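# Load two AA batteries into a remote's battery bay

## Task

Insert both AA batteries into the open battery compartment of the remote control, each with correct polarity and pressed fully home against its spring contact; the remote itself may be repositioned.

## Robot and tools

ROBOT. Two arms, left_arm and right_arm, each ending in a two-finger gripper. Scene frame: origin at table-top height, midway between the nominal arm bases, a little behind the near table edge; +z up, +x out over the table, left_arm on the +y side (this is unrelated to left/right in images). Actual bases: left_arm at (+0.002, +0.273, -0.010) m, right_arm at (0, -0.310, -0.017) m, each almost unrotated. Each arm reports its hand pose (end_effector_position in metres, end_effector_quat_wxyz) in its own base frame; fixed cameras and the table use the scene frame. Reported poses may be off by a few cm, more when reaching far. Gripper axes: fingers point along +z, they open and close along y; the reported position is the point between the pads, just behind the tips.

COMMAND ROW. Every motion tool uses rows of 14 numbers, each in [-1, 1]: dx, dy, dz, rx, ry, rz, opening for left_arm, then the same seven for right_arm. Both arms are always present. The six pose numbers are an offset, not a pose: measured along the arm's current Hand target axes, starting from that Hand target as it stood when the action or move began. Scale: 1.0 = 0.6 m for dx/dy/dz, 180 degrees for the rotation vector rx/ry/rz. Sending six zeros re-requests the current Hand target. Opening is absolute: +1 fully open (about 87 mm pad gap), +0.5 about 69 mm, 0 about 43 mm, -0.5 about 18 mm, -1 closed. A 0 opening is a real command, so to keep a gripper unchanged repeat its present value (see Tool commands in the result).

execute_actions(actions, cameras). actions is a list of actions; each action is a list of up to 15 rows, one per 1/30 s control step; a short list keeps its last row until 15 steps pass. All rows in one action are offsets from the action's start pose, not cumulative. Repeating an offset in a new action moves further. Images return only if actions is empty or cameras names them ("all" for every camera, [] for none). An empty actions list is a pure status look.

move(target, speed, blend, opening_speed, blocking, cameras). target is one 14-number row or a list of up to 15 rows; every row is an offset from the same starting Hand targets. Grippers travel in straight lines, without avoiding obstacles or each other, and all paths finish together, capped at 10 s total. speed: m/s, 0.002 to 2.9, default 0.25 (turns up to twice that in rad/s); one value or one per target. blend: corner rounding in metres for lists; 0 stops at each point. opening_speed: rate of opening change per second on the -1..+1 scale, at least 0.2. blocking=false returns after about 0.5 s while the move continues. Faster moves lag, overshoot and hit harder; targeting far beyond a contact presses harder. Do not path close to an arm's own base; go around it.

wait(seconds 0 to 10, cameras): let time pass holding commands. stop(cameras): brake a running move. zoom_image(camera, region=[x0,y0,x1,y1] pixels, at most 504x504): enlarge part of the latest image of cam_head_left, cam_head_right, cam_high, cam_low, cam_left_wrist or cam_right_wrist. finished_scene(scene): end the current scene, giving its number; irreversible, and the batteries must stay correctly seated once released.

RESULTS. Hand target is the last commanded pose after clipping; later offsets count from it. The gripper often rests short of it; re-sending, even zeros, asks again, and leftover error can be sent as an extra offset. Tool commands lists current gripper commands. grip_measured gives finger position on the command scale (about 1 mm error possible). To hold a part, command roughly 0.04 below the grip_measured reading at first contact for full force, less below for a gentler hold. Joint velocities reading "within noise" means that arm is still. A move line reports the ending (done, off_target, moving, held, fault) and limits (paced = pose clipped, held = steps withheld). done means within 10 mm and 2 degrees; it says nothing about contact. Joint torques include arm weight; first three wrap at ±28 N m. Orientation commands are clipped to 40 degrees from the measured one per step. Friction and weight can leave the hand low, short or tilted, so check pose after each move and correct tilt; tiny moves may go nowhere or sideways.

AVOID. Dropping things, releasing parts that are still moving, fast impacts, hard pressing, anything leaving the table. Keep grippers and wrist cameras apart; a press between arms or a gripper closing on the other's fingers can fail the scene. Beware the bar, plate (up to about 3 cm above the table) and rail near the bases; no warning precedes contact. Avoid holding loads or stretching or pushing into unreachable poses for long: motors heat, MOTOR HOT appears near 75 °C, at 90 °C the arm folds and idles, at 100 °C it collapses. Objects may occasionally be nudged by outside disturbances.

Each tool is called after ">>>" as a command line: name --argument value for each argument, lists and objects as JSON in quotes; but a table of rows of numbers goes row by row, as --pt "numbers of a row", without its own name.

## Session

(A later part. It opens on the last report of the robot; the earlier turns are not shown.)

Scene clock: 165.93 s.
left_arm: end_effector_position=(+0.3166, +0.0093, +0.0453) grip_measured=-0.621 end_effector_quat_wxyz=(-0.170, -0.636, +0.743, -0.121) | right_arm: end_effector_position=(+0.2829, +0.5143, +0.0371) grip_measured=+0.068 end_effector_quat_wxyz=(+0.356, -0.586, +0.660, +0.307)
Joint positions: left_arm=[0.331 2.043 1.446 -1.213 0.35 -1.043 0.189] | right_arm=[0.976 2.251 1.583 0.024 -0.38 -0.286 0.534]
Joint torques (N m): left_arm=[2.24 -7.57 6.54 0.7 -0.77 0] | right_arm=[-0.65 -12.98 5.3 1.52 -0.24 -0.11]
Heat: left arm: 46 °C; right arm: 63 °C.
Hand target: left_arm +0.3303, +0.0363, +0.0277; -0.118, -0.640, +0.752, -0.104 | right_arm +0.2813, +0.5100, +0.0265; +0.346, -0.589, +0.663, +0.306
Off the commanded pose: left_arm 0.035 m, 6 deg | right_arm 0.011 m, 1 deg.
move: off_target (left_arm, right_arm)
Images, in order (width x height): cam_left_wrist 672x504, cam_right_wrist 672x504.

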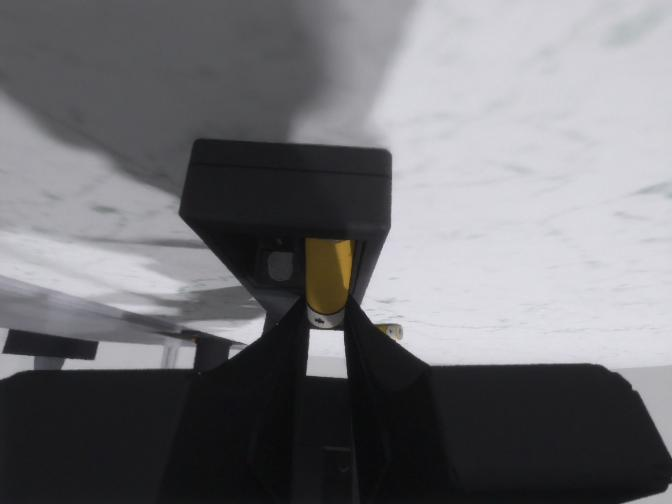

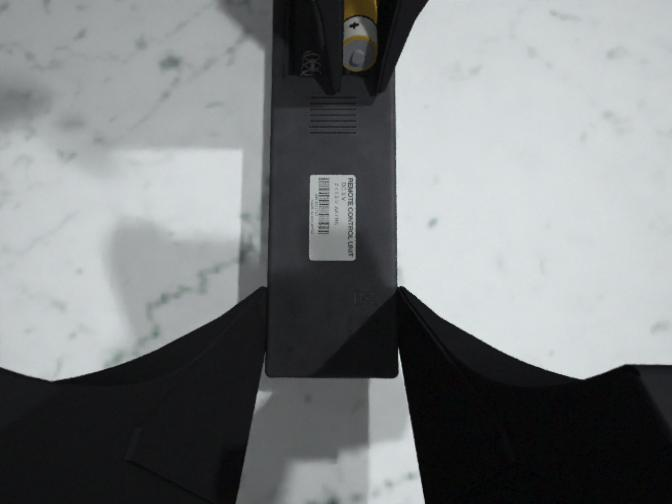

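>>> move --pt "0.0632 0.0132 -0.0140 0 0 0 -0.67 0 0 0 0 0 0 0.0" --pt "0.0632 0.0132 -0.0140 0 0 0 -0.4 0 0 0 0 0 0 0.0" --pt "0.077 0.0132 -0.065 0 0 0 -0.4 0 0 0 0 0 0 0.0" --cameras '["cam_right_wrist", "cam_left_wrist"]' --speed 0.06 --opening_speed 0.4

>>> zoom_image --camera "cam_right_wrist" --region '[265, 0, 405, 120]'

>>> zoom_image --camera "cam_left_wrist" --region '[220, 140, 420, 340]'

Scene clock: 171.43 s.
left_arm: end_effector_position=(+0.3107, +0.0004, +0.0659) grip_measured=-0.400 end_effector_quat_wxyz=(-0.143, -0.636, +0.751, -0.104) | right_arm: end_effector_position=(+0.2821, +0.5132, +0.0359) grip_measured=+0.068 end_effector_quat_wxyz=(+0.353, -0.587, +0.662, +0.306)
Joint positions: left_arm=[0.289 1.948 1.425 -1.234 0.306 -1.087 0.3] | right_arm=[0.976 2.251 1.583 0.017 -0.38 -0.285 0.534]
Joint torques (N m): left_arm=[0.27 -11.04 8.94 -0.11 -0.12 -0.25] | right_arm=[-0.64 -12.97 5.3 1.58 -0.25 -0.12]
Heat: left arm: 47 °C; right arm: 63 °C.
Hand target: left_arm +0.3170, +0.0062, +0.0790; -0.118, -0.640, +0.752, -0.104 | right_arm +0.2812, +0.5101, +0.0265; +0.346, -0.589, +0.663, +0.306
Off the commanded pose: left_arm 0.016 m, 3 deg | right_arm 0.010 m, 1 deg.
move: off_target (left_arm)
Images, in order (width x height): cam_left_wrist 672x504, cam_right_wrist 672x504.

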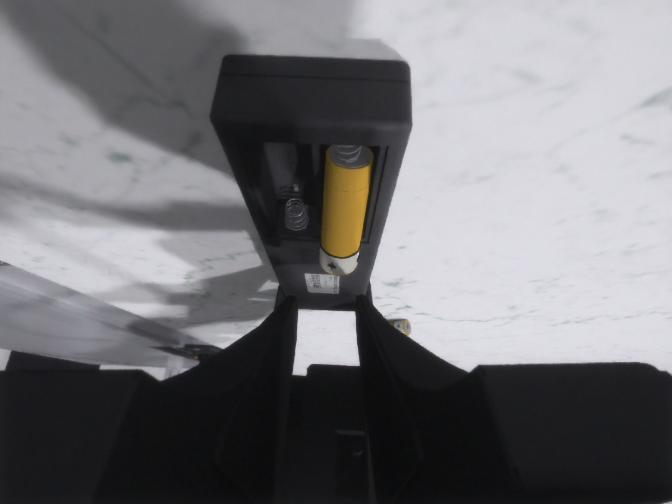

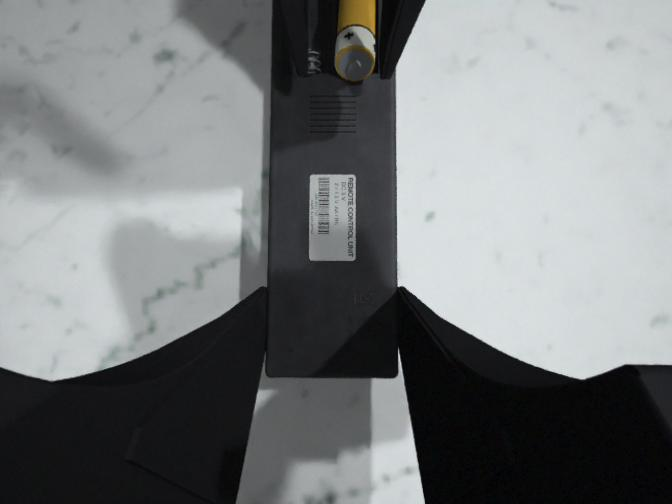

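Scaled by 3.600.

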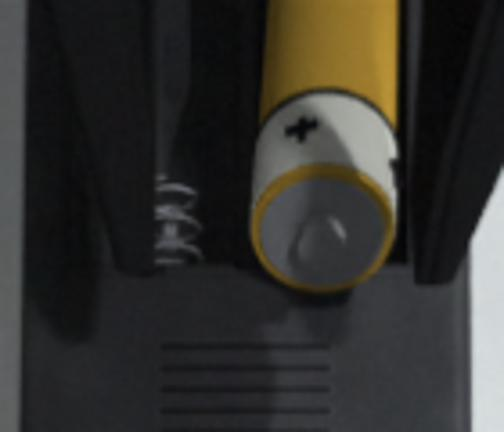

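Scaled by 2.520.

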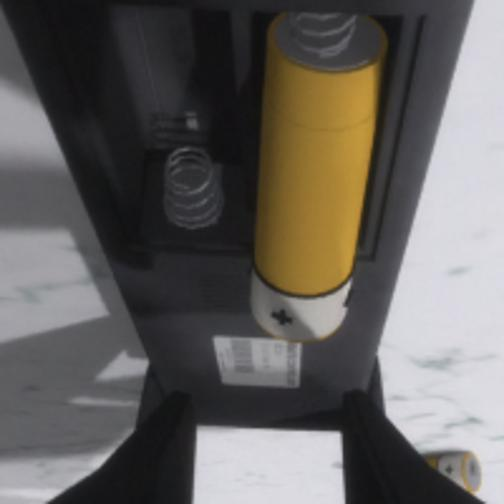

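>>> move --pt "-0.013 0.003 0.0537 0 0 0 -0.35 0 0 0 0 0 0 0.0" --cameras '["cam_right_wrist", "cam_left_wrist", "cam_head_right"]' --speed 0.05

>>> zoom_image --camera "cam_right_wrist" --region '[265, 0, 405, 120]'

>>> zoom_image --camera "cam_left_wrist" --region '[220, 180, 420, 380]'

>>> zoom_image --camera "cam_head_right" --region '[150, 250, 230, 320]'

Scene clock: 173.67 s.
left_arm: end_effector_position=(+0.3150, +0.0017, +0.0481) grip_measured=-0.350 end_effector_quat_wxyz=(-0.124, -0.635, +0.754, -0.112) | right_arm: end_effector_position=(+0.2821, +0.5132, +0.0359) grip_measured=+0.068 end_effector_quat_wxyz=(+0.353, -0.587, +0.662, +0.306)
Joint positions: left_arm=[0.289 1.948 1.361 -1.127 0.306 -1.089 0.325] | right_arm=[0.976 2.251 1.583 0.017 -0.38 -0.285 0.534]
Joint torques (N m): left_arm=[-0.24 -8.68 5.68 0.14 -0.14 -0.27] | right_arm=[-0.64 -12.97 5.31 1.58 -0.25 -0.12]
Heat: left arm: 47 °C; right arm: 63 °C.
Hand target: left_arm +0.3150, +0.0039, +0.0459; -0.118, -0.640, +0.752, -0.104 | right_arm +0.2812, +0.5101, +0.0265; +0.346, -0.589, +0.663, +0.306
Off the commanded pose: left_arm 0.003 m, 1 deg | right_arm 0.010 m, 1 deg.
move: done
Images, in order (width x height): cam_head_right 504x504, cam_left_wrist 672x504, cam_right_wrist 672x504.

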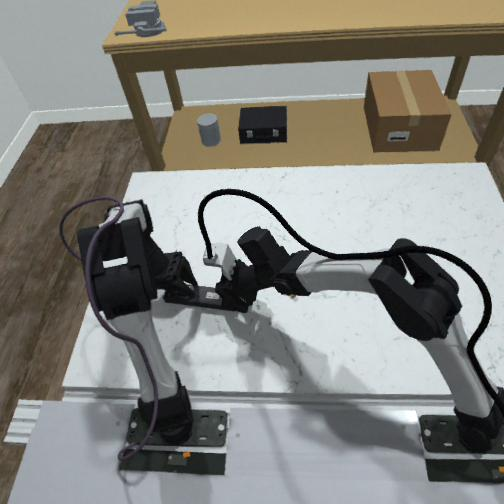

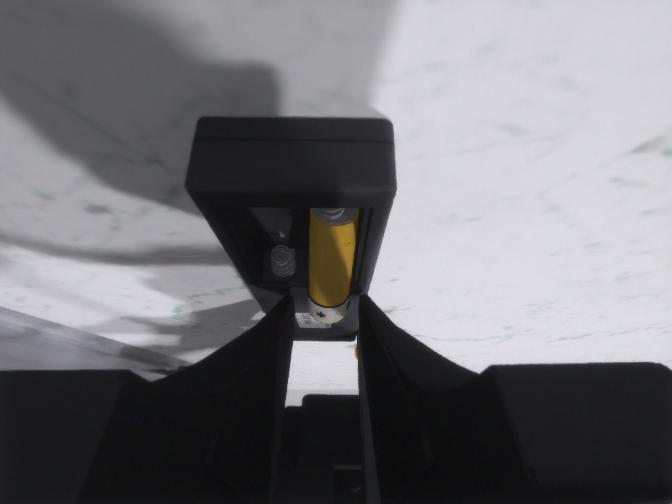

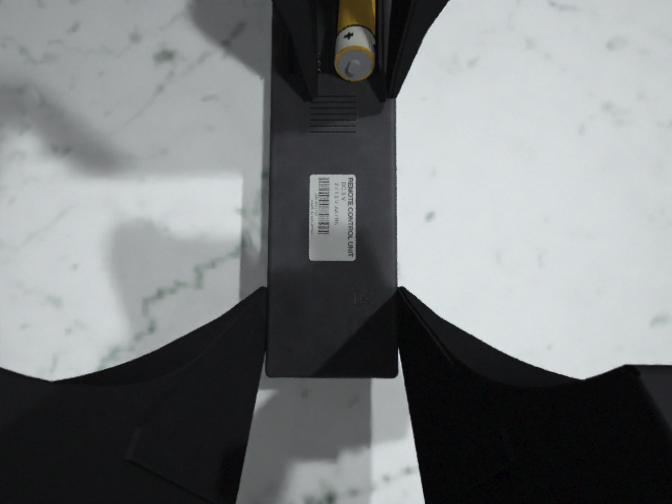

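Scaled by 3.600.

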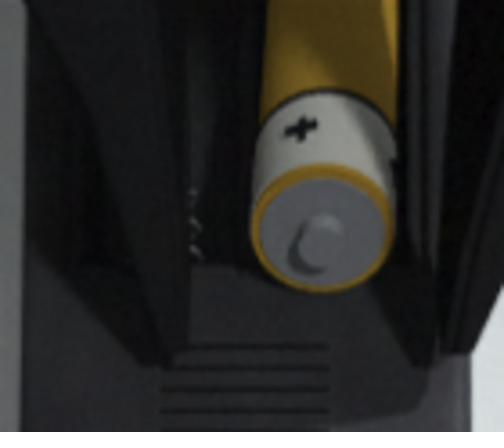

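Scaled by 2.520.

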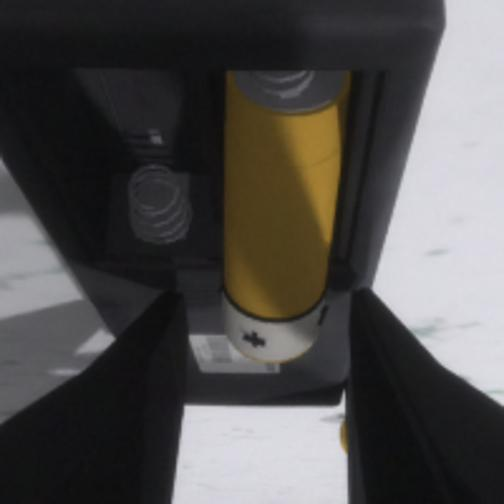

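Scaled by 6.300.

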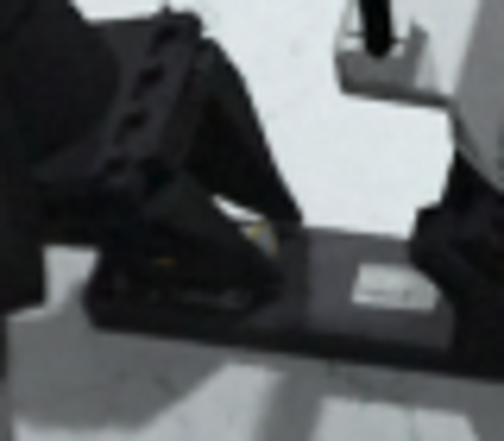

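>>> move --pt "0 0 0 0 0 0 -0.66 0 0 0 0 0 0 0.0" --cameras '["cam_right_wrist", "cam_left_wrist"]' --opening_speed 0.4

>>> zoom_image --camera "cam_right_wrist" --region '[265, 0, 405, 120]'

Scene clock: 175.17 s.
left_arm: end_effector_position=(+0.3151, +0.0017, +0.0480) grip_measured=-0.623 end_effector_quat_wxyz=(-0.124, -0.635, +0.754, -0.112) | right_arm: end_effector_position=(+0.2821, +0.5132, +0.0359) grip_measured=+0.068 end_effector_quat_wxyz=(+0.353, -0.587, +0.662, +0.306)
Joint positions: left_arm=[0.289 1.948 1.361 -1.127 0.306 -1.09 0.189] | right_arm=[0.976 2.251 1.583 0.017 -0.38 -0.285 0.534]
Joint torques (N m): left_arm=[0.08 -8.61 5.48 0.15 -0.14 -0.24] | right_arm=[-0.64 -12.97 5.31 1.58 -0.24 -0.12]
Heat: left arm: 47 °C; right arm: 63 °C.
Hand target: left_arm +0.3150, +0.0039, +0.0460; -0.118, -0.640, +0.752, -0.104 | right_arm +0.2812, +0.5101, +0.0265; +0.346, -0.589, +0.663, +0.306
Off the commanded pose: left_arm 0.003 m, 1 deg | right_arm 0.010 m, 1 deg.
move: done
Images, in order (width x height): cam_left_wrist 672x504, cam_right_wrist 672x504.

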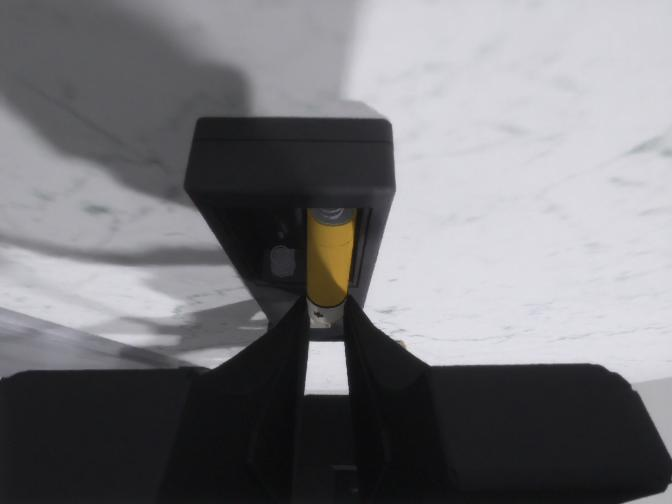

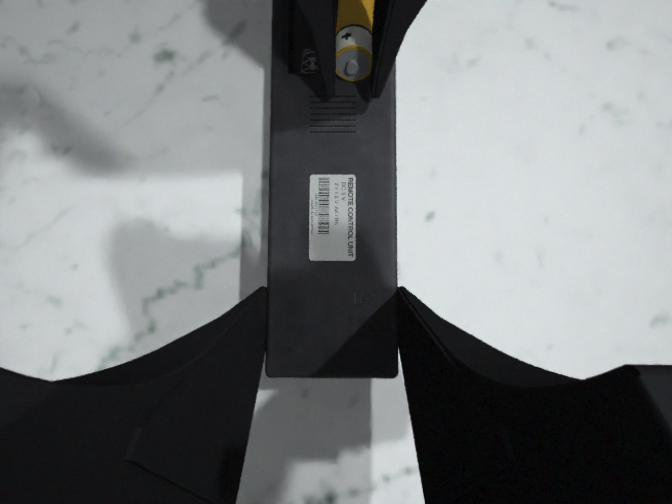

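Scaled by 3.600.

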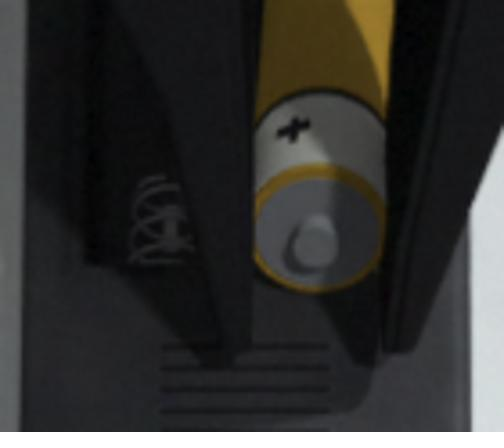

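>>> move --pt "-0.0413 -0.005 -0.0133 0 0 0 -0.67 0 0 0 0 0 0 0.0" --cameras '["cam_right_wrist", "cam_left_wrist"]' --speed 0.05

>>> zoom_image --camera "cam_right_wrist" --region '[265, 0, 405, 120]'

Scene clock: 176.70 s.
left_arm: end_effector_position=(+0.3130, +0.0096, +0.0486) grip_measured=-0.623 end_effector_quat_wxyz=(-0.148, -0.636, +0.748, -0.117) | right_arm: end_effector_position=(+0.2824, +0.5139, +0.0366) grip_measured=+0.068 end_effector_quat_wxyz=(+0.354, -0.586, +0.660, +0.307)
Joint positions: left_arm=[0.324 1.991 1.403 -1.181 0.327 -1.053 0.189] | right_arm=[0.976 2.251 1.583 0.021 -0.381 -0.285 0.534]
Joint torques (N m): left_arm=[1.83 -7.77 9.03 0.14 -0.43 -0.02] | right_arm=[-0.64 -12.97 5.3 1.55 -0.23 -0.12]
Heat: left arm: 47 °C; right arm: 63 °C.
Hand target: left_arm +0.3222, +0.0291, +0.0458; -0.118, -0.640, +0.752, -0.104 | right_arm +0.2812, +0.5101, +0.0266; +0.346, -0.589, +0.663, +0.306
Off the commanded pose: left_arm 0.022 m, 4 deg | right_arm 0.011 m, 1 deg.
move: off_target (left_arm, right_arm)
Images, in order (width x height): cam_left_wrist 672x504, cam_right_wrist 672x504.

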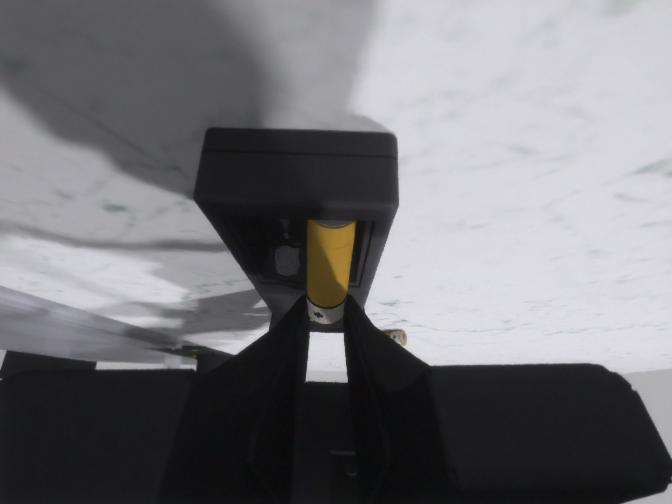

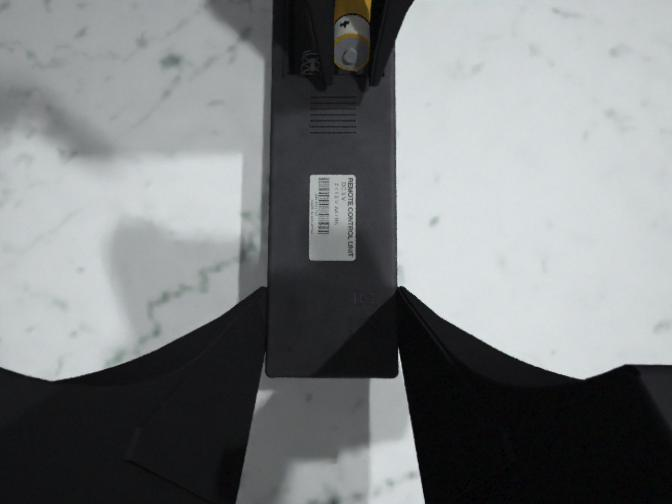

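Scaled by 3.600.

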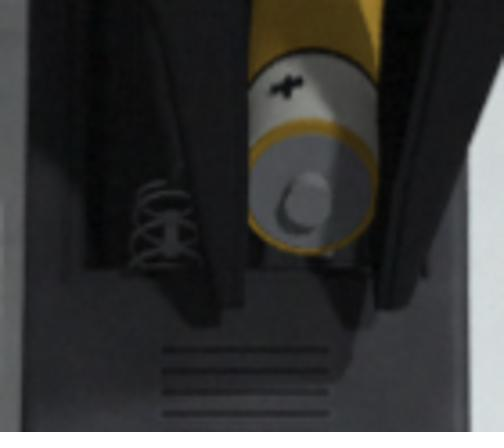

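>>> move --pt "-0.0165 -0.014 -0.005 0 0 0 -0.68 0 0 0 0 0 0 0.0" --cameras '["cam_right_wrist", "cam_left_wrist"]' --speed 0.05

>>> zoom_image --camera "cam_right_wrist" --region '[265, 0, 405, 120]'

Scene clock: 178.30 s.
left_arm: end_effector_position=(+0.3156, +0.0129, +0.0513) grip_measured=-0.623 end_effector_quat_wxyz=(-0.167, -0.636, +0.745, -0.114) | right_arm: end_effector_position=(+0.2830, +0.5150, +0.0378) grip_measured=+0.068 end_effector_quat_wxyz=(+0.357, -0.586, +0.659, +0.308)
Joint positions: left_arm=[0.334 2.035 1.466 -1.241 0.333 -1.04 0.189] | right_arm=[0.976 2.251 1.583 0.028 -0.381 -0.285 0.534]
Joint torques (N m): left_arm=[2.21 -8.18 9.5 0.36 -0.54 -0.04] | right_arm=[-0.64 -13 5.31 1.49 -0.23 -0.12]
Heat: left arm: 47 °C; right arm: 63 °C.
Hand target: left_arm +0.3322, +0.0380, +0.0457; -0.118, -0.640, +0.752, -0.104 | right_arm +0.2812, +0.5101, +0.0265; +0.346, -0.589, +0.663, +0.306
Off the commanded pose: left_arm 0.031 m, 6 deg | right_arm 0.012 m, 1 deg.
move: off_target (left_arm, right_arm)
Images, in order (width x height): cam_left_wrist 672x504, cam_right_wrist 672x504.

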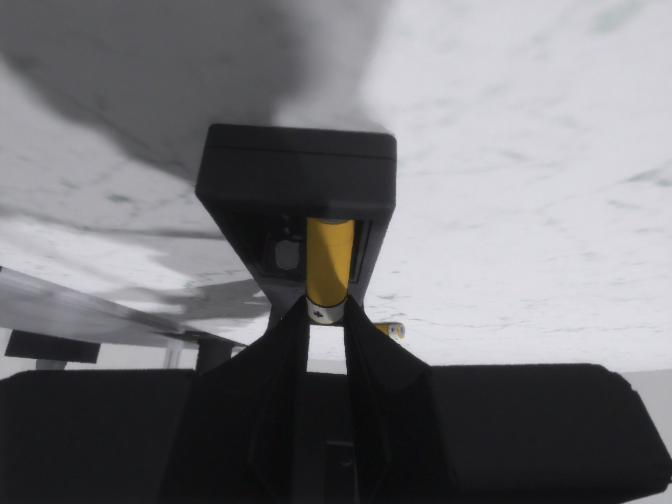

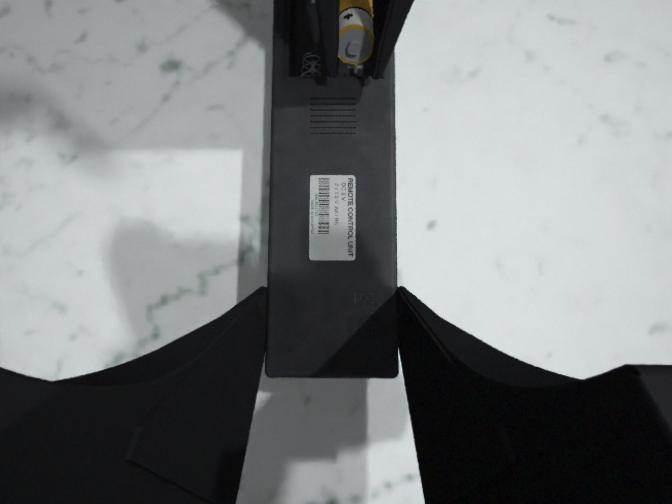

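Scaled by 3.600.

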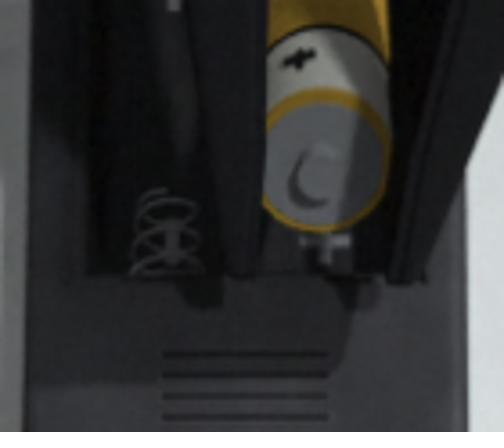

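>>> move --pt "-0.0174 0 0.033 0 0 0 -0.68 0 0 0 0 0 0 0.0" --cameras '["cam_right_wrist", "cam_left_wrist", "cam_head_right"]' --speed 0.05

>>> zoom_image --camera "cam_right_wrist" --region '[265, 0, 405, 120]'

>>> zoom_image --camera "cam_head_right" --region '[150, 250, 230, 320]'

Scene clock: 179.77 s.
left_arm: end_effector_position=(+0.3162, +0.0125, +0.0447) grip_measured=-0.623 end_effector_quat_wxyz=(-0.179, -0.636, +0.741, -0.120) | right_arm: end_effector_position=(+0.2832, +0.5153, +0.0382) grip_measured=+0.068 end_effector_quat_wxyz=(+0.358, -0.586, +0.658, +0.309)
Joint positions: left_arm=[0.341 2.063 1.466 -1.234 0.352 -1.03 0.188] | right_arm=[0.976 2.251 1.583 0.03 -0.381 -0.285 0.534]
Joint torques (N m): left_arm=[2.29 -7.69 6.46 0.84 -0.79 -0.03] | right_arm=[-0.65 -12.98 5.3 1.47 -0.23 -0.12]
Heat: left arm: 47 °C; right arm: 63 °C.
Hand target: left_arm +0.3328, +0.0418, +0.0236; -0.118, -0.640, +0.752, -0.104 | right_arm +0.2812, +0.5101, +0.0266; +0.346, -0.589, +0.663, +0.306
Off the commanded pose: left_arm 0.040 m, 7 deg | right_arm 0.013 m, 2 deg.
move: off_target (left_arm, right_arm)
Images, in order (width x height): cam_head_right 504x504, cam_left_wrist 672x504, cam_right_wrist 672x504.

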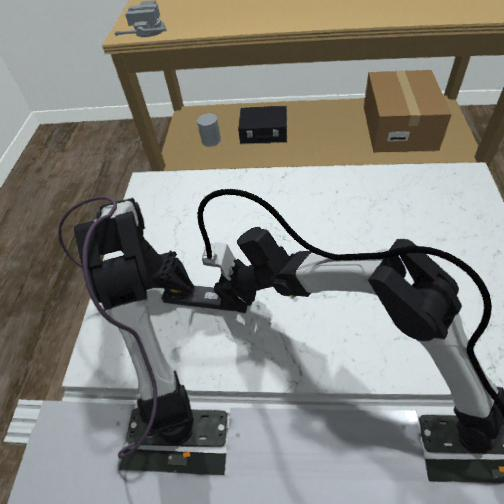

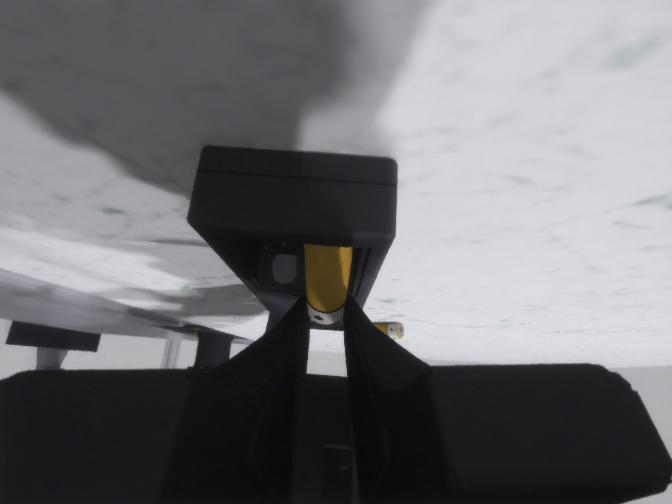

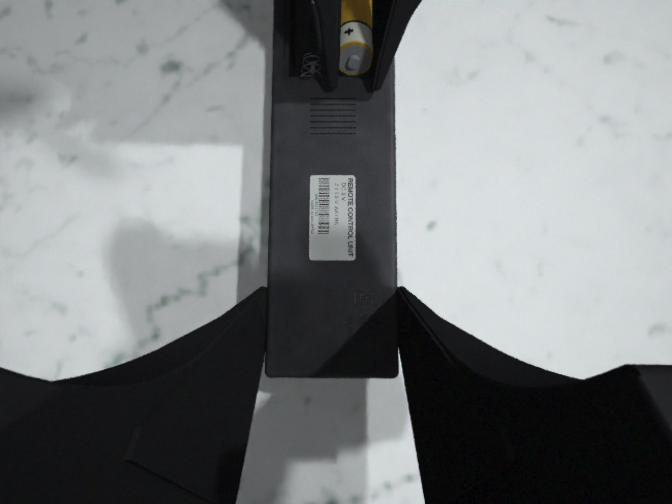

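Scaled by 3.600.

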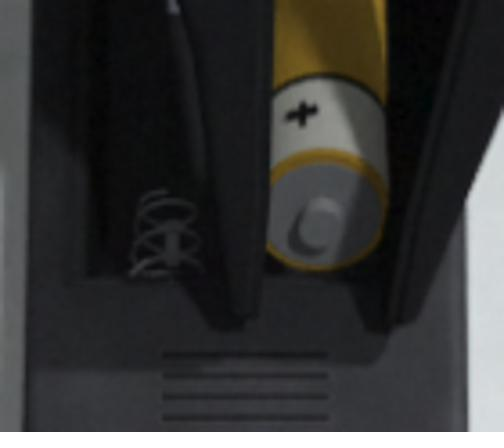

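Scaled by 6.300.

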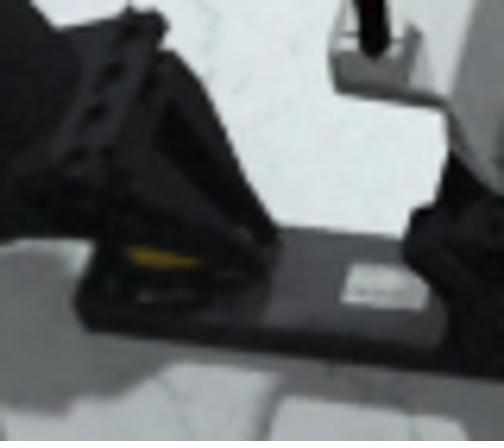

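>>> move --pt "-0.026 0 -0.0077 0 -0.05 0 -0.68 0 0 0 0 0 0 0.0" --cameras '["cam_right_wrist", "cam_left_wrist", "cam_head_right"]' --speed 0.05

>>> zoom_image --camera "cam_right_wrist" --region '[265, 0, 405, 120]'

>>> zoom_image --camera "cam_head_right" --region '[150, 250, 230, 320]'

Scene clock: 183.03 s.
left_arm: end_effector_position=(+0.3164, +0.0164, +0.0438) grip_measured=-0.623 end_effector_quat_wxyz=(-0.162, -0.635, +0.748, -0.101) | right_arm: end_effector_position=(+0.2834, +0.5160, +0.0389) grip_measured=+0.068 end_effector_quat_wxyz=(+0.360, -0.586, +0.657, +0.309)
Joint positions: left_arm=[0.33 2.049 1.466 -1.224 0.305 -1.042 0.188] | right_arm=[0.976 2.251 1.583 0.034 -0.381 -0.285 0.534]
Joint torques (N m): left_arm=[1.84 -10.73 5.74 1.12 -1.67 -0.33] | right_arm=[-0.68 -13 5.31 1.43 -0.23 -0.12]
Heat: left arm: 47 °C; right arm: 63 °C.
Hand target: left_arm +0.3355, +0.0579, +0.0231; -0.059, -0.646, +0.759, -0.054 | right_arm +0.2812, +0.5101, +0.0265; +0.346, -0.589, +0.663, +0.306
Off the commanded pose: left_arm 0.050 m, 13 deg | right_arm 0.014 m, 2 deg.
move: off_target (left_arm, right_arm)
Images, in order (width x height): cam_head_right 504x504, cam_left_wrist 672x504, cam_right_wrist 672x504.

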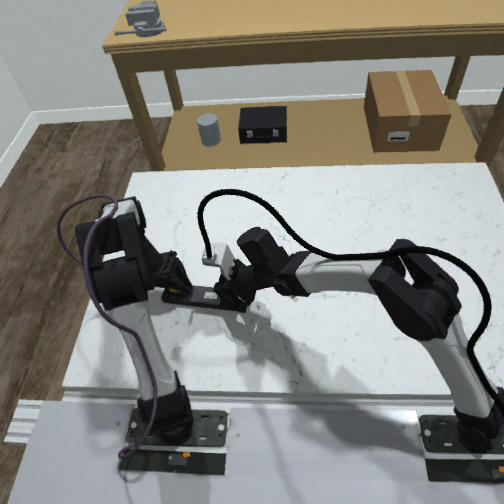

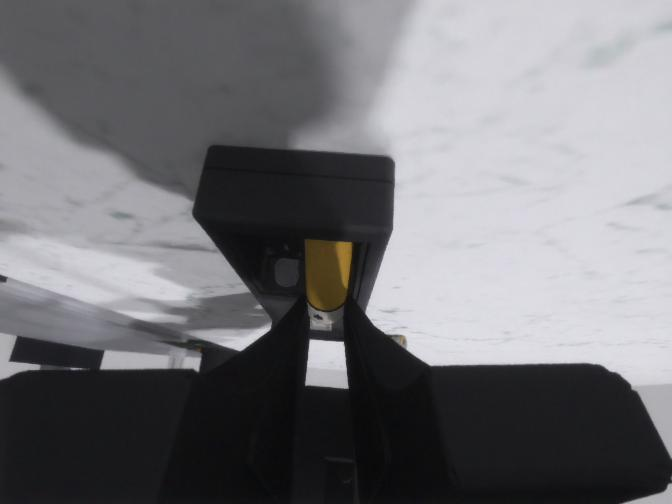

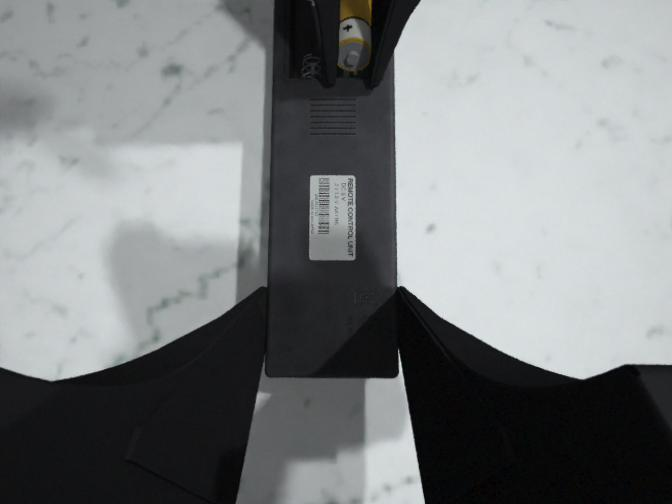

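Scaled by 3.600.

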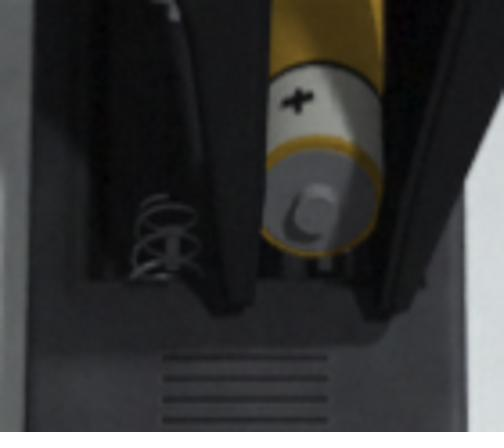

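Scaled by 6.300.

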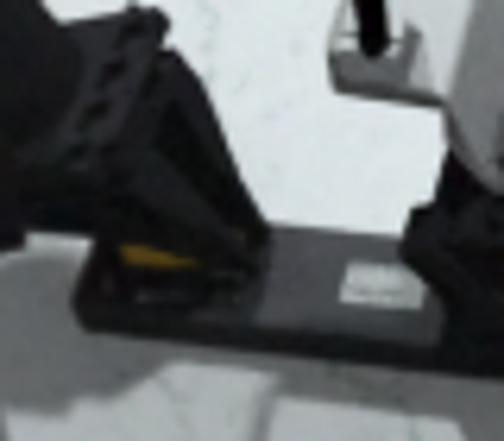

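>>> move --pt "-0.02 0 0.00 0 -0.05 0 -0.68 0 0 0 0 0 0 0.0" --cameras '["cam_right_wrist", "cam_left_wrist", "cam_head_right"]' --speed 0.05

>>> zoom_image --camera "cam_right_wrist" --region '[265, 0, 405, 120]'

>>> zoom_image --camera "cam_head_right" --region '[150, 250, 230, 320]'

Scene clock: 187.13 s.
left_arm: end_effector_position=(+0.3162, +0.0196, +0.0441) grip_measured=-0.624 end_effector_quat_wxyz=(-0.113, -0.637, +0.760, -0.065) | right_arm: end_effector_position=(+0.2830, +0.5180, +0.0395) grip_measured=+0.068 end_effector_quat_wxyz=(+0.363, -0.585, +0.655, +0.311)
Joint positions: left_arm=[0.292 1.984 1.424 -1.171 0.208 -1.087 0.188] | right_arm=[0.978 2.253 1.583 0.044 -0.381 -0.283 0.534]
Joint torques (N m): left_arm=[1.96 -9.62 5.53 1.33 -2.13 -0.32] | right_arm=[-0.83 -13.19 5.34 1.35 -0.23 -0.15]
Heat: left arm: 48 °C; right arm: 63 °C.
Hand target: left_arm +0.3373, +0.0695, +0.0213; +0.001, -0.648, +0.761, -0.003 | right_arm +0.2811, +0.5102, +0.0266; +0.346, -0.589, +0.663, +0.306
Off the commanded pose: left_arm 0.059 m, 15 deg | right_arm 0.015 m, 2 deg.
move: off_target (left_arm, right_arm)
Images, in order (width x height): cam_head_right 504x504, cam_left_wrist 672x504, cam_right_wrist 672x504.

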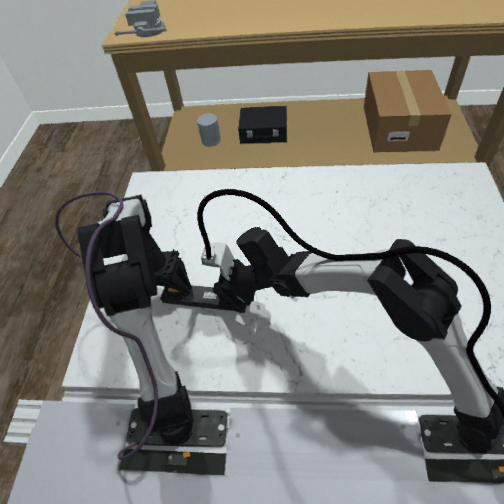

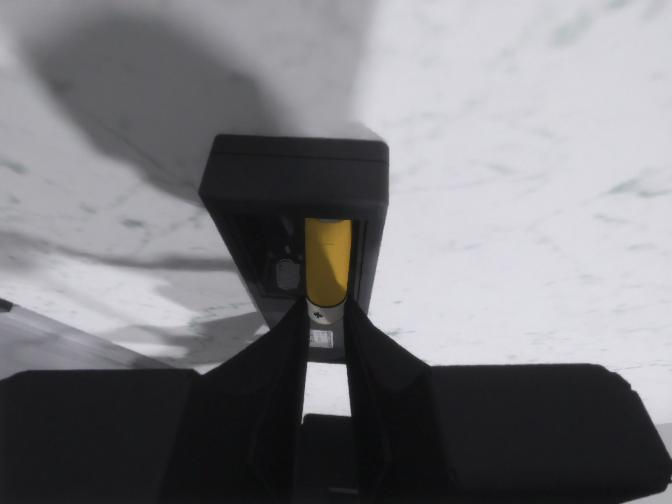

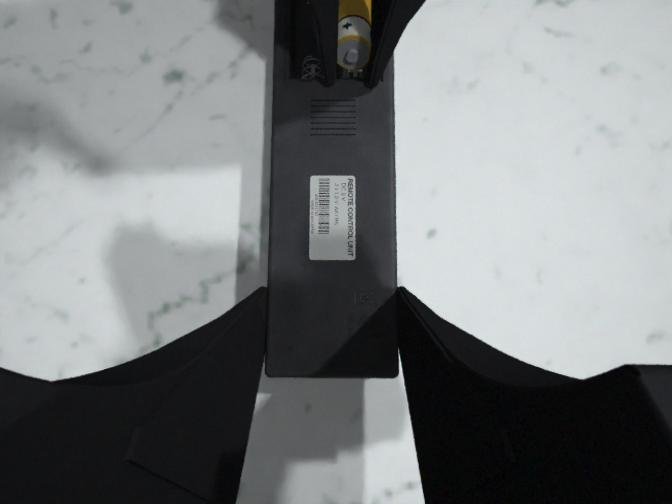

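Scaled by 3.600.

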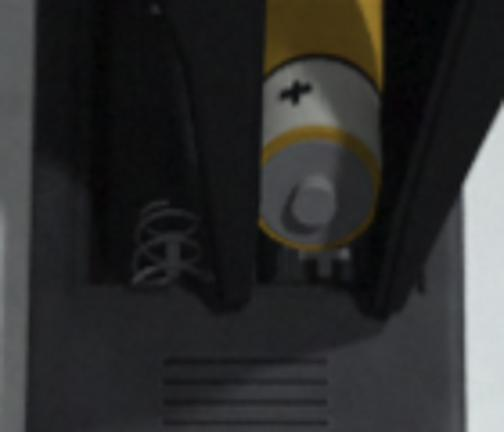

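Scaled by 6.300.

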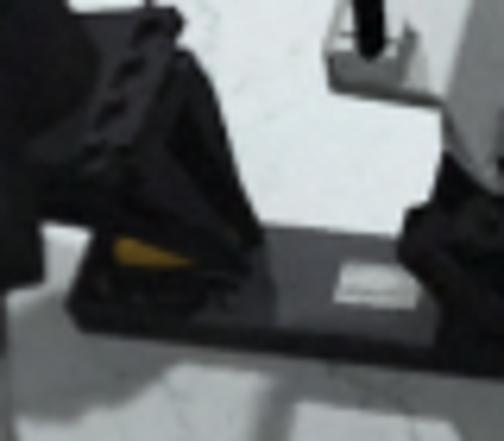

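>>> move --pt "0.045 0 0.00 0 0 0 -0.68 0 0 0 0 0 0 0.0" --cameras '["cam_right_wrist", "cam_left_wrist"]' --speed 0.03

>>> zoom_image --camera "cam_right_wrist" --region '[265, 0, 405, 120]'

Scene clock: 189.43 s.
left_arm: end_effector_position=(+0.3162, +0.0146, +0.0431) grip_measured=-0.624 end_effector_quat_wxyz=(-0.071, -0.640, +0.764, -0.041) | right_arm: end_effector_position=(+0.2826, +0.5173, +0.0365) grip_measured=+0.068 end_effector_quat_wxyz=(+0.359, -0.584, +0.658, +0.310)
Joint positions: left_arm=[0.242 1.919 1.363 -1.106 0.137 -1.146 0.188] | right_arm=[0.978 2.257 1.583 0.042 -0.38 -0.279 0.534]
Joint torques (N m): left_arm=[0.58 -7.53 3.97 1.22 -1.41 -0.39] | right_arm=[-0.83 -13.64 5.33 1.36 -0.23 -0.2]
Heat: left arm: 47 °C; right arm: 63 °C.
Hand target: left_arm +0.3330, +0.0429, +0.0212; +0.001, -0.648, +0.761, -0.003 | right_arm +0.2811, +0.5102, +0.0266; +0.346, -0.589, +0.663, +0.306
Off the commanded pose: left_arm 0.039 m, 9 deg | right_arm 0.012 m, 2 deg.
move: off_target (left_arm, right_arm)
Images, in order (width x height): cam_left_wrist 672x504, cam_right_wrist 672x504.

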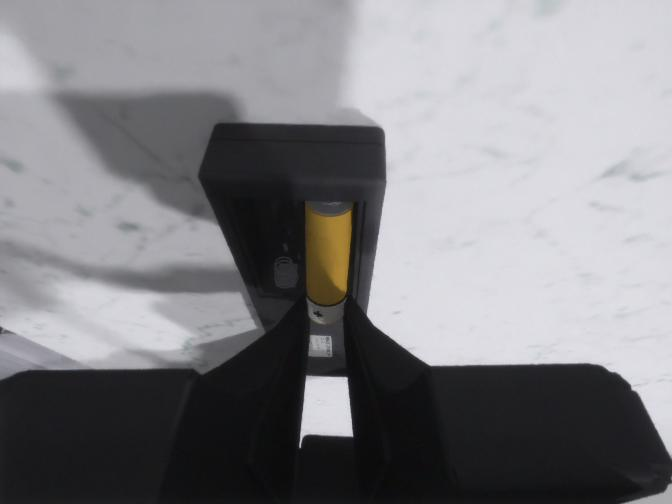

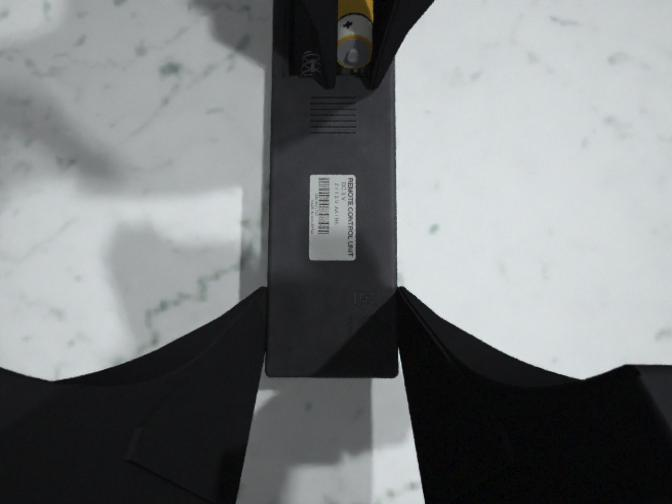

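Scaled by 3.600.

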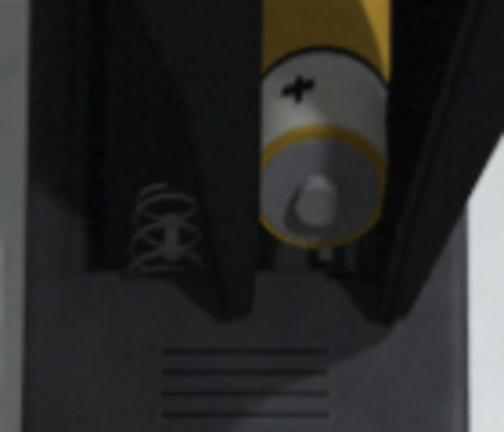

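>>> move --pt "0.045 0 0.00 0 0 0 -0.68 0 0 0 0 0 0 0.0" --cameras '["cam_right_wrist", "cam_left_wrist"]' --speed 0.03

>>> zoom_image --camera "cam_right_wrist" --region '[265, 0, 405, 120]'

Scene clock: 191.23 s.
left_arm: end_effector_position=(+0.3177, +0.0069, +0.0437) grip_measured=-0.625 end_effector_quat_wxyz=(-0.032, -0.643, +0.765, -0.020) | right_arm: end_effector_position=(+0.2824, +0.5170, +0.0361) grip_measured=+0.068 end_effector_quat_wxyz=(+0.358, -0.584, +0.659, +0.310)
Joint positions: left_arm=[0.182 1.865 1.317 -1.058 0.067 -1.215 0.187] | right_arm=[0.978 2.257 1.583 0.04 -0.38 -0.279 0.534]
Joint torques (N m): left_arm=[-0.72 -5.5 3.04 1.16 -0.76 -0.32] | right_arm=[-0.83 -13.64 5.33 1.38 -0.24 -0.19]
Heat: left arm: 47 °C; right arm: 63 °C.
Hand target: left_arm +0.3288, +0.0162, +0.0214; +0.001, -0.648, +0.761, -0.003 | right_arm +0.2811, +0.5102, +0.0267; +0.346, -0.589, +0.663, +0.306
Off the commanded pose: left_arm 0.027 m, 4 deg | right_arm 0.012 m, 2 deg.
move: off_target (left_arm, right_arm)
Images, in order (width x height): cam_left_wrist 672x504, cam_right_wrist 672x504.

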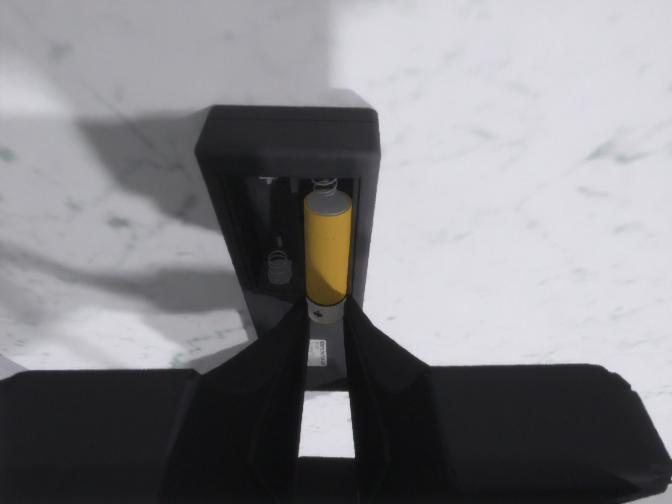

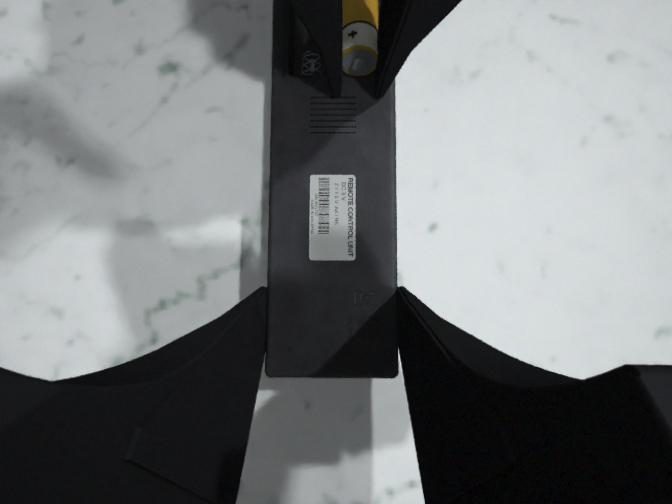

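Scaled by 3.600.

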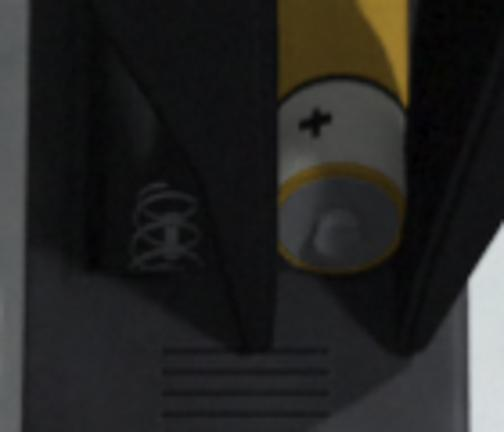

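>>> move --pt "0.0225 0.0165 -0.0437 0 0.1 0 -0.68 0 0 0 0 0 0 0.0" --cameras '["cam_right_wrist", "cam_left_wrist"]' --speed 0.05

>>> zoom_image --camera "cam_right_wrist" --region '[265, 0, 405, 120]'

Scene clock: 199.00 s.
left_arm: end_effector_position=(+0.3171, +0.0053, +0.0461) grip_measured=-0.625 end_effector_quat_wxyz=(-0.108, -0.644, +0.751, -0.101) | right_arm: end_effector_position=(+0.2822, +0.5166, +0.0356) grip_measured=+0.068 end_effector_quat_wxyz=(+0.357, -0.585, +0.659, +0.309)
Joint positions: left_arm=[0.283 1.933 1.349 -1.103 0.273 -1.119 0.188] | right_arm=[0.978 2.257 1.583 0.037 -0.38 -0.281 0.534]
Joint torques (N m): left_arm=[0.39 -6.89 7.83 -0.1 0.17 0.05] | right_arm=[-0.83 -13.63 5.33 1.4 -0.24 -0.18]
Heat: left arm: 46 °C; right arm: 64 °C.
Hand target: left_arm +0.3166, +0.0046, +0.0475; -0.118, -0.640, +0.752, -0.104 | right_arm +0.2811, +0.5102, +0.0266; +0.346, -0.589, +0.663, +0.306
Off the commanded pose: left_arm 0.002 m, 1 deg | right_arm 0.011 m, 2 deg.
move: off_target (right_arm)
Images, in order (width x height): cam_left_wrist 672x504, cam_right_wrist 672x504.

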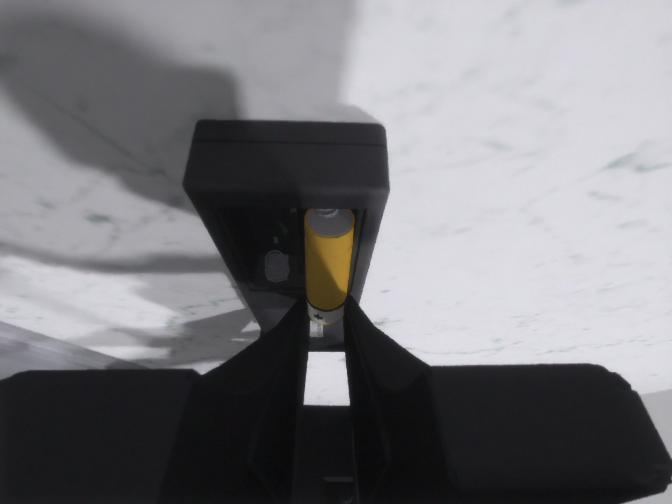

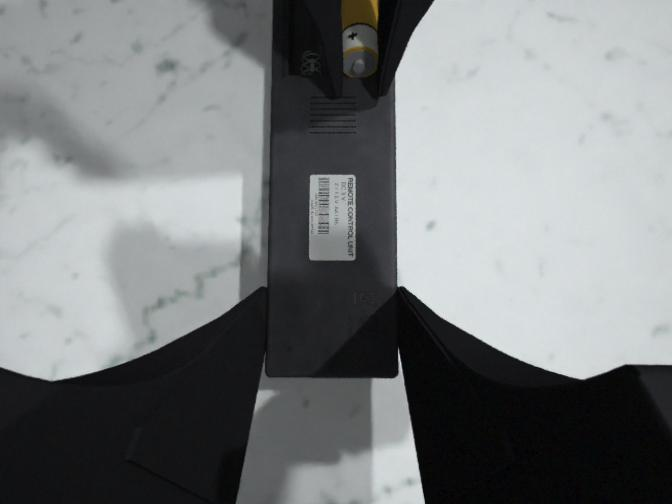

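Scaled by 3.600.

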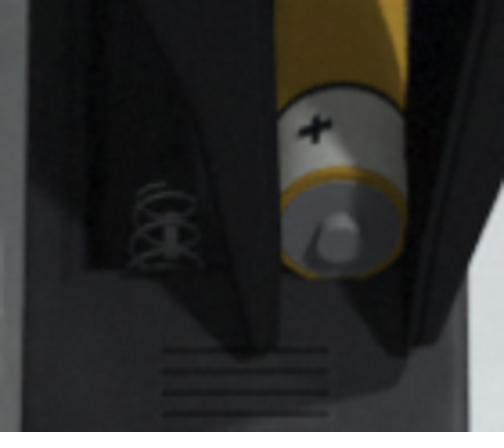

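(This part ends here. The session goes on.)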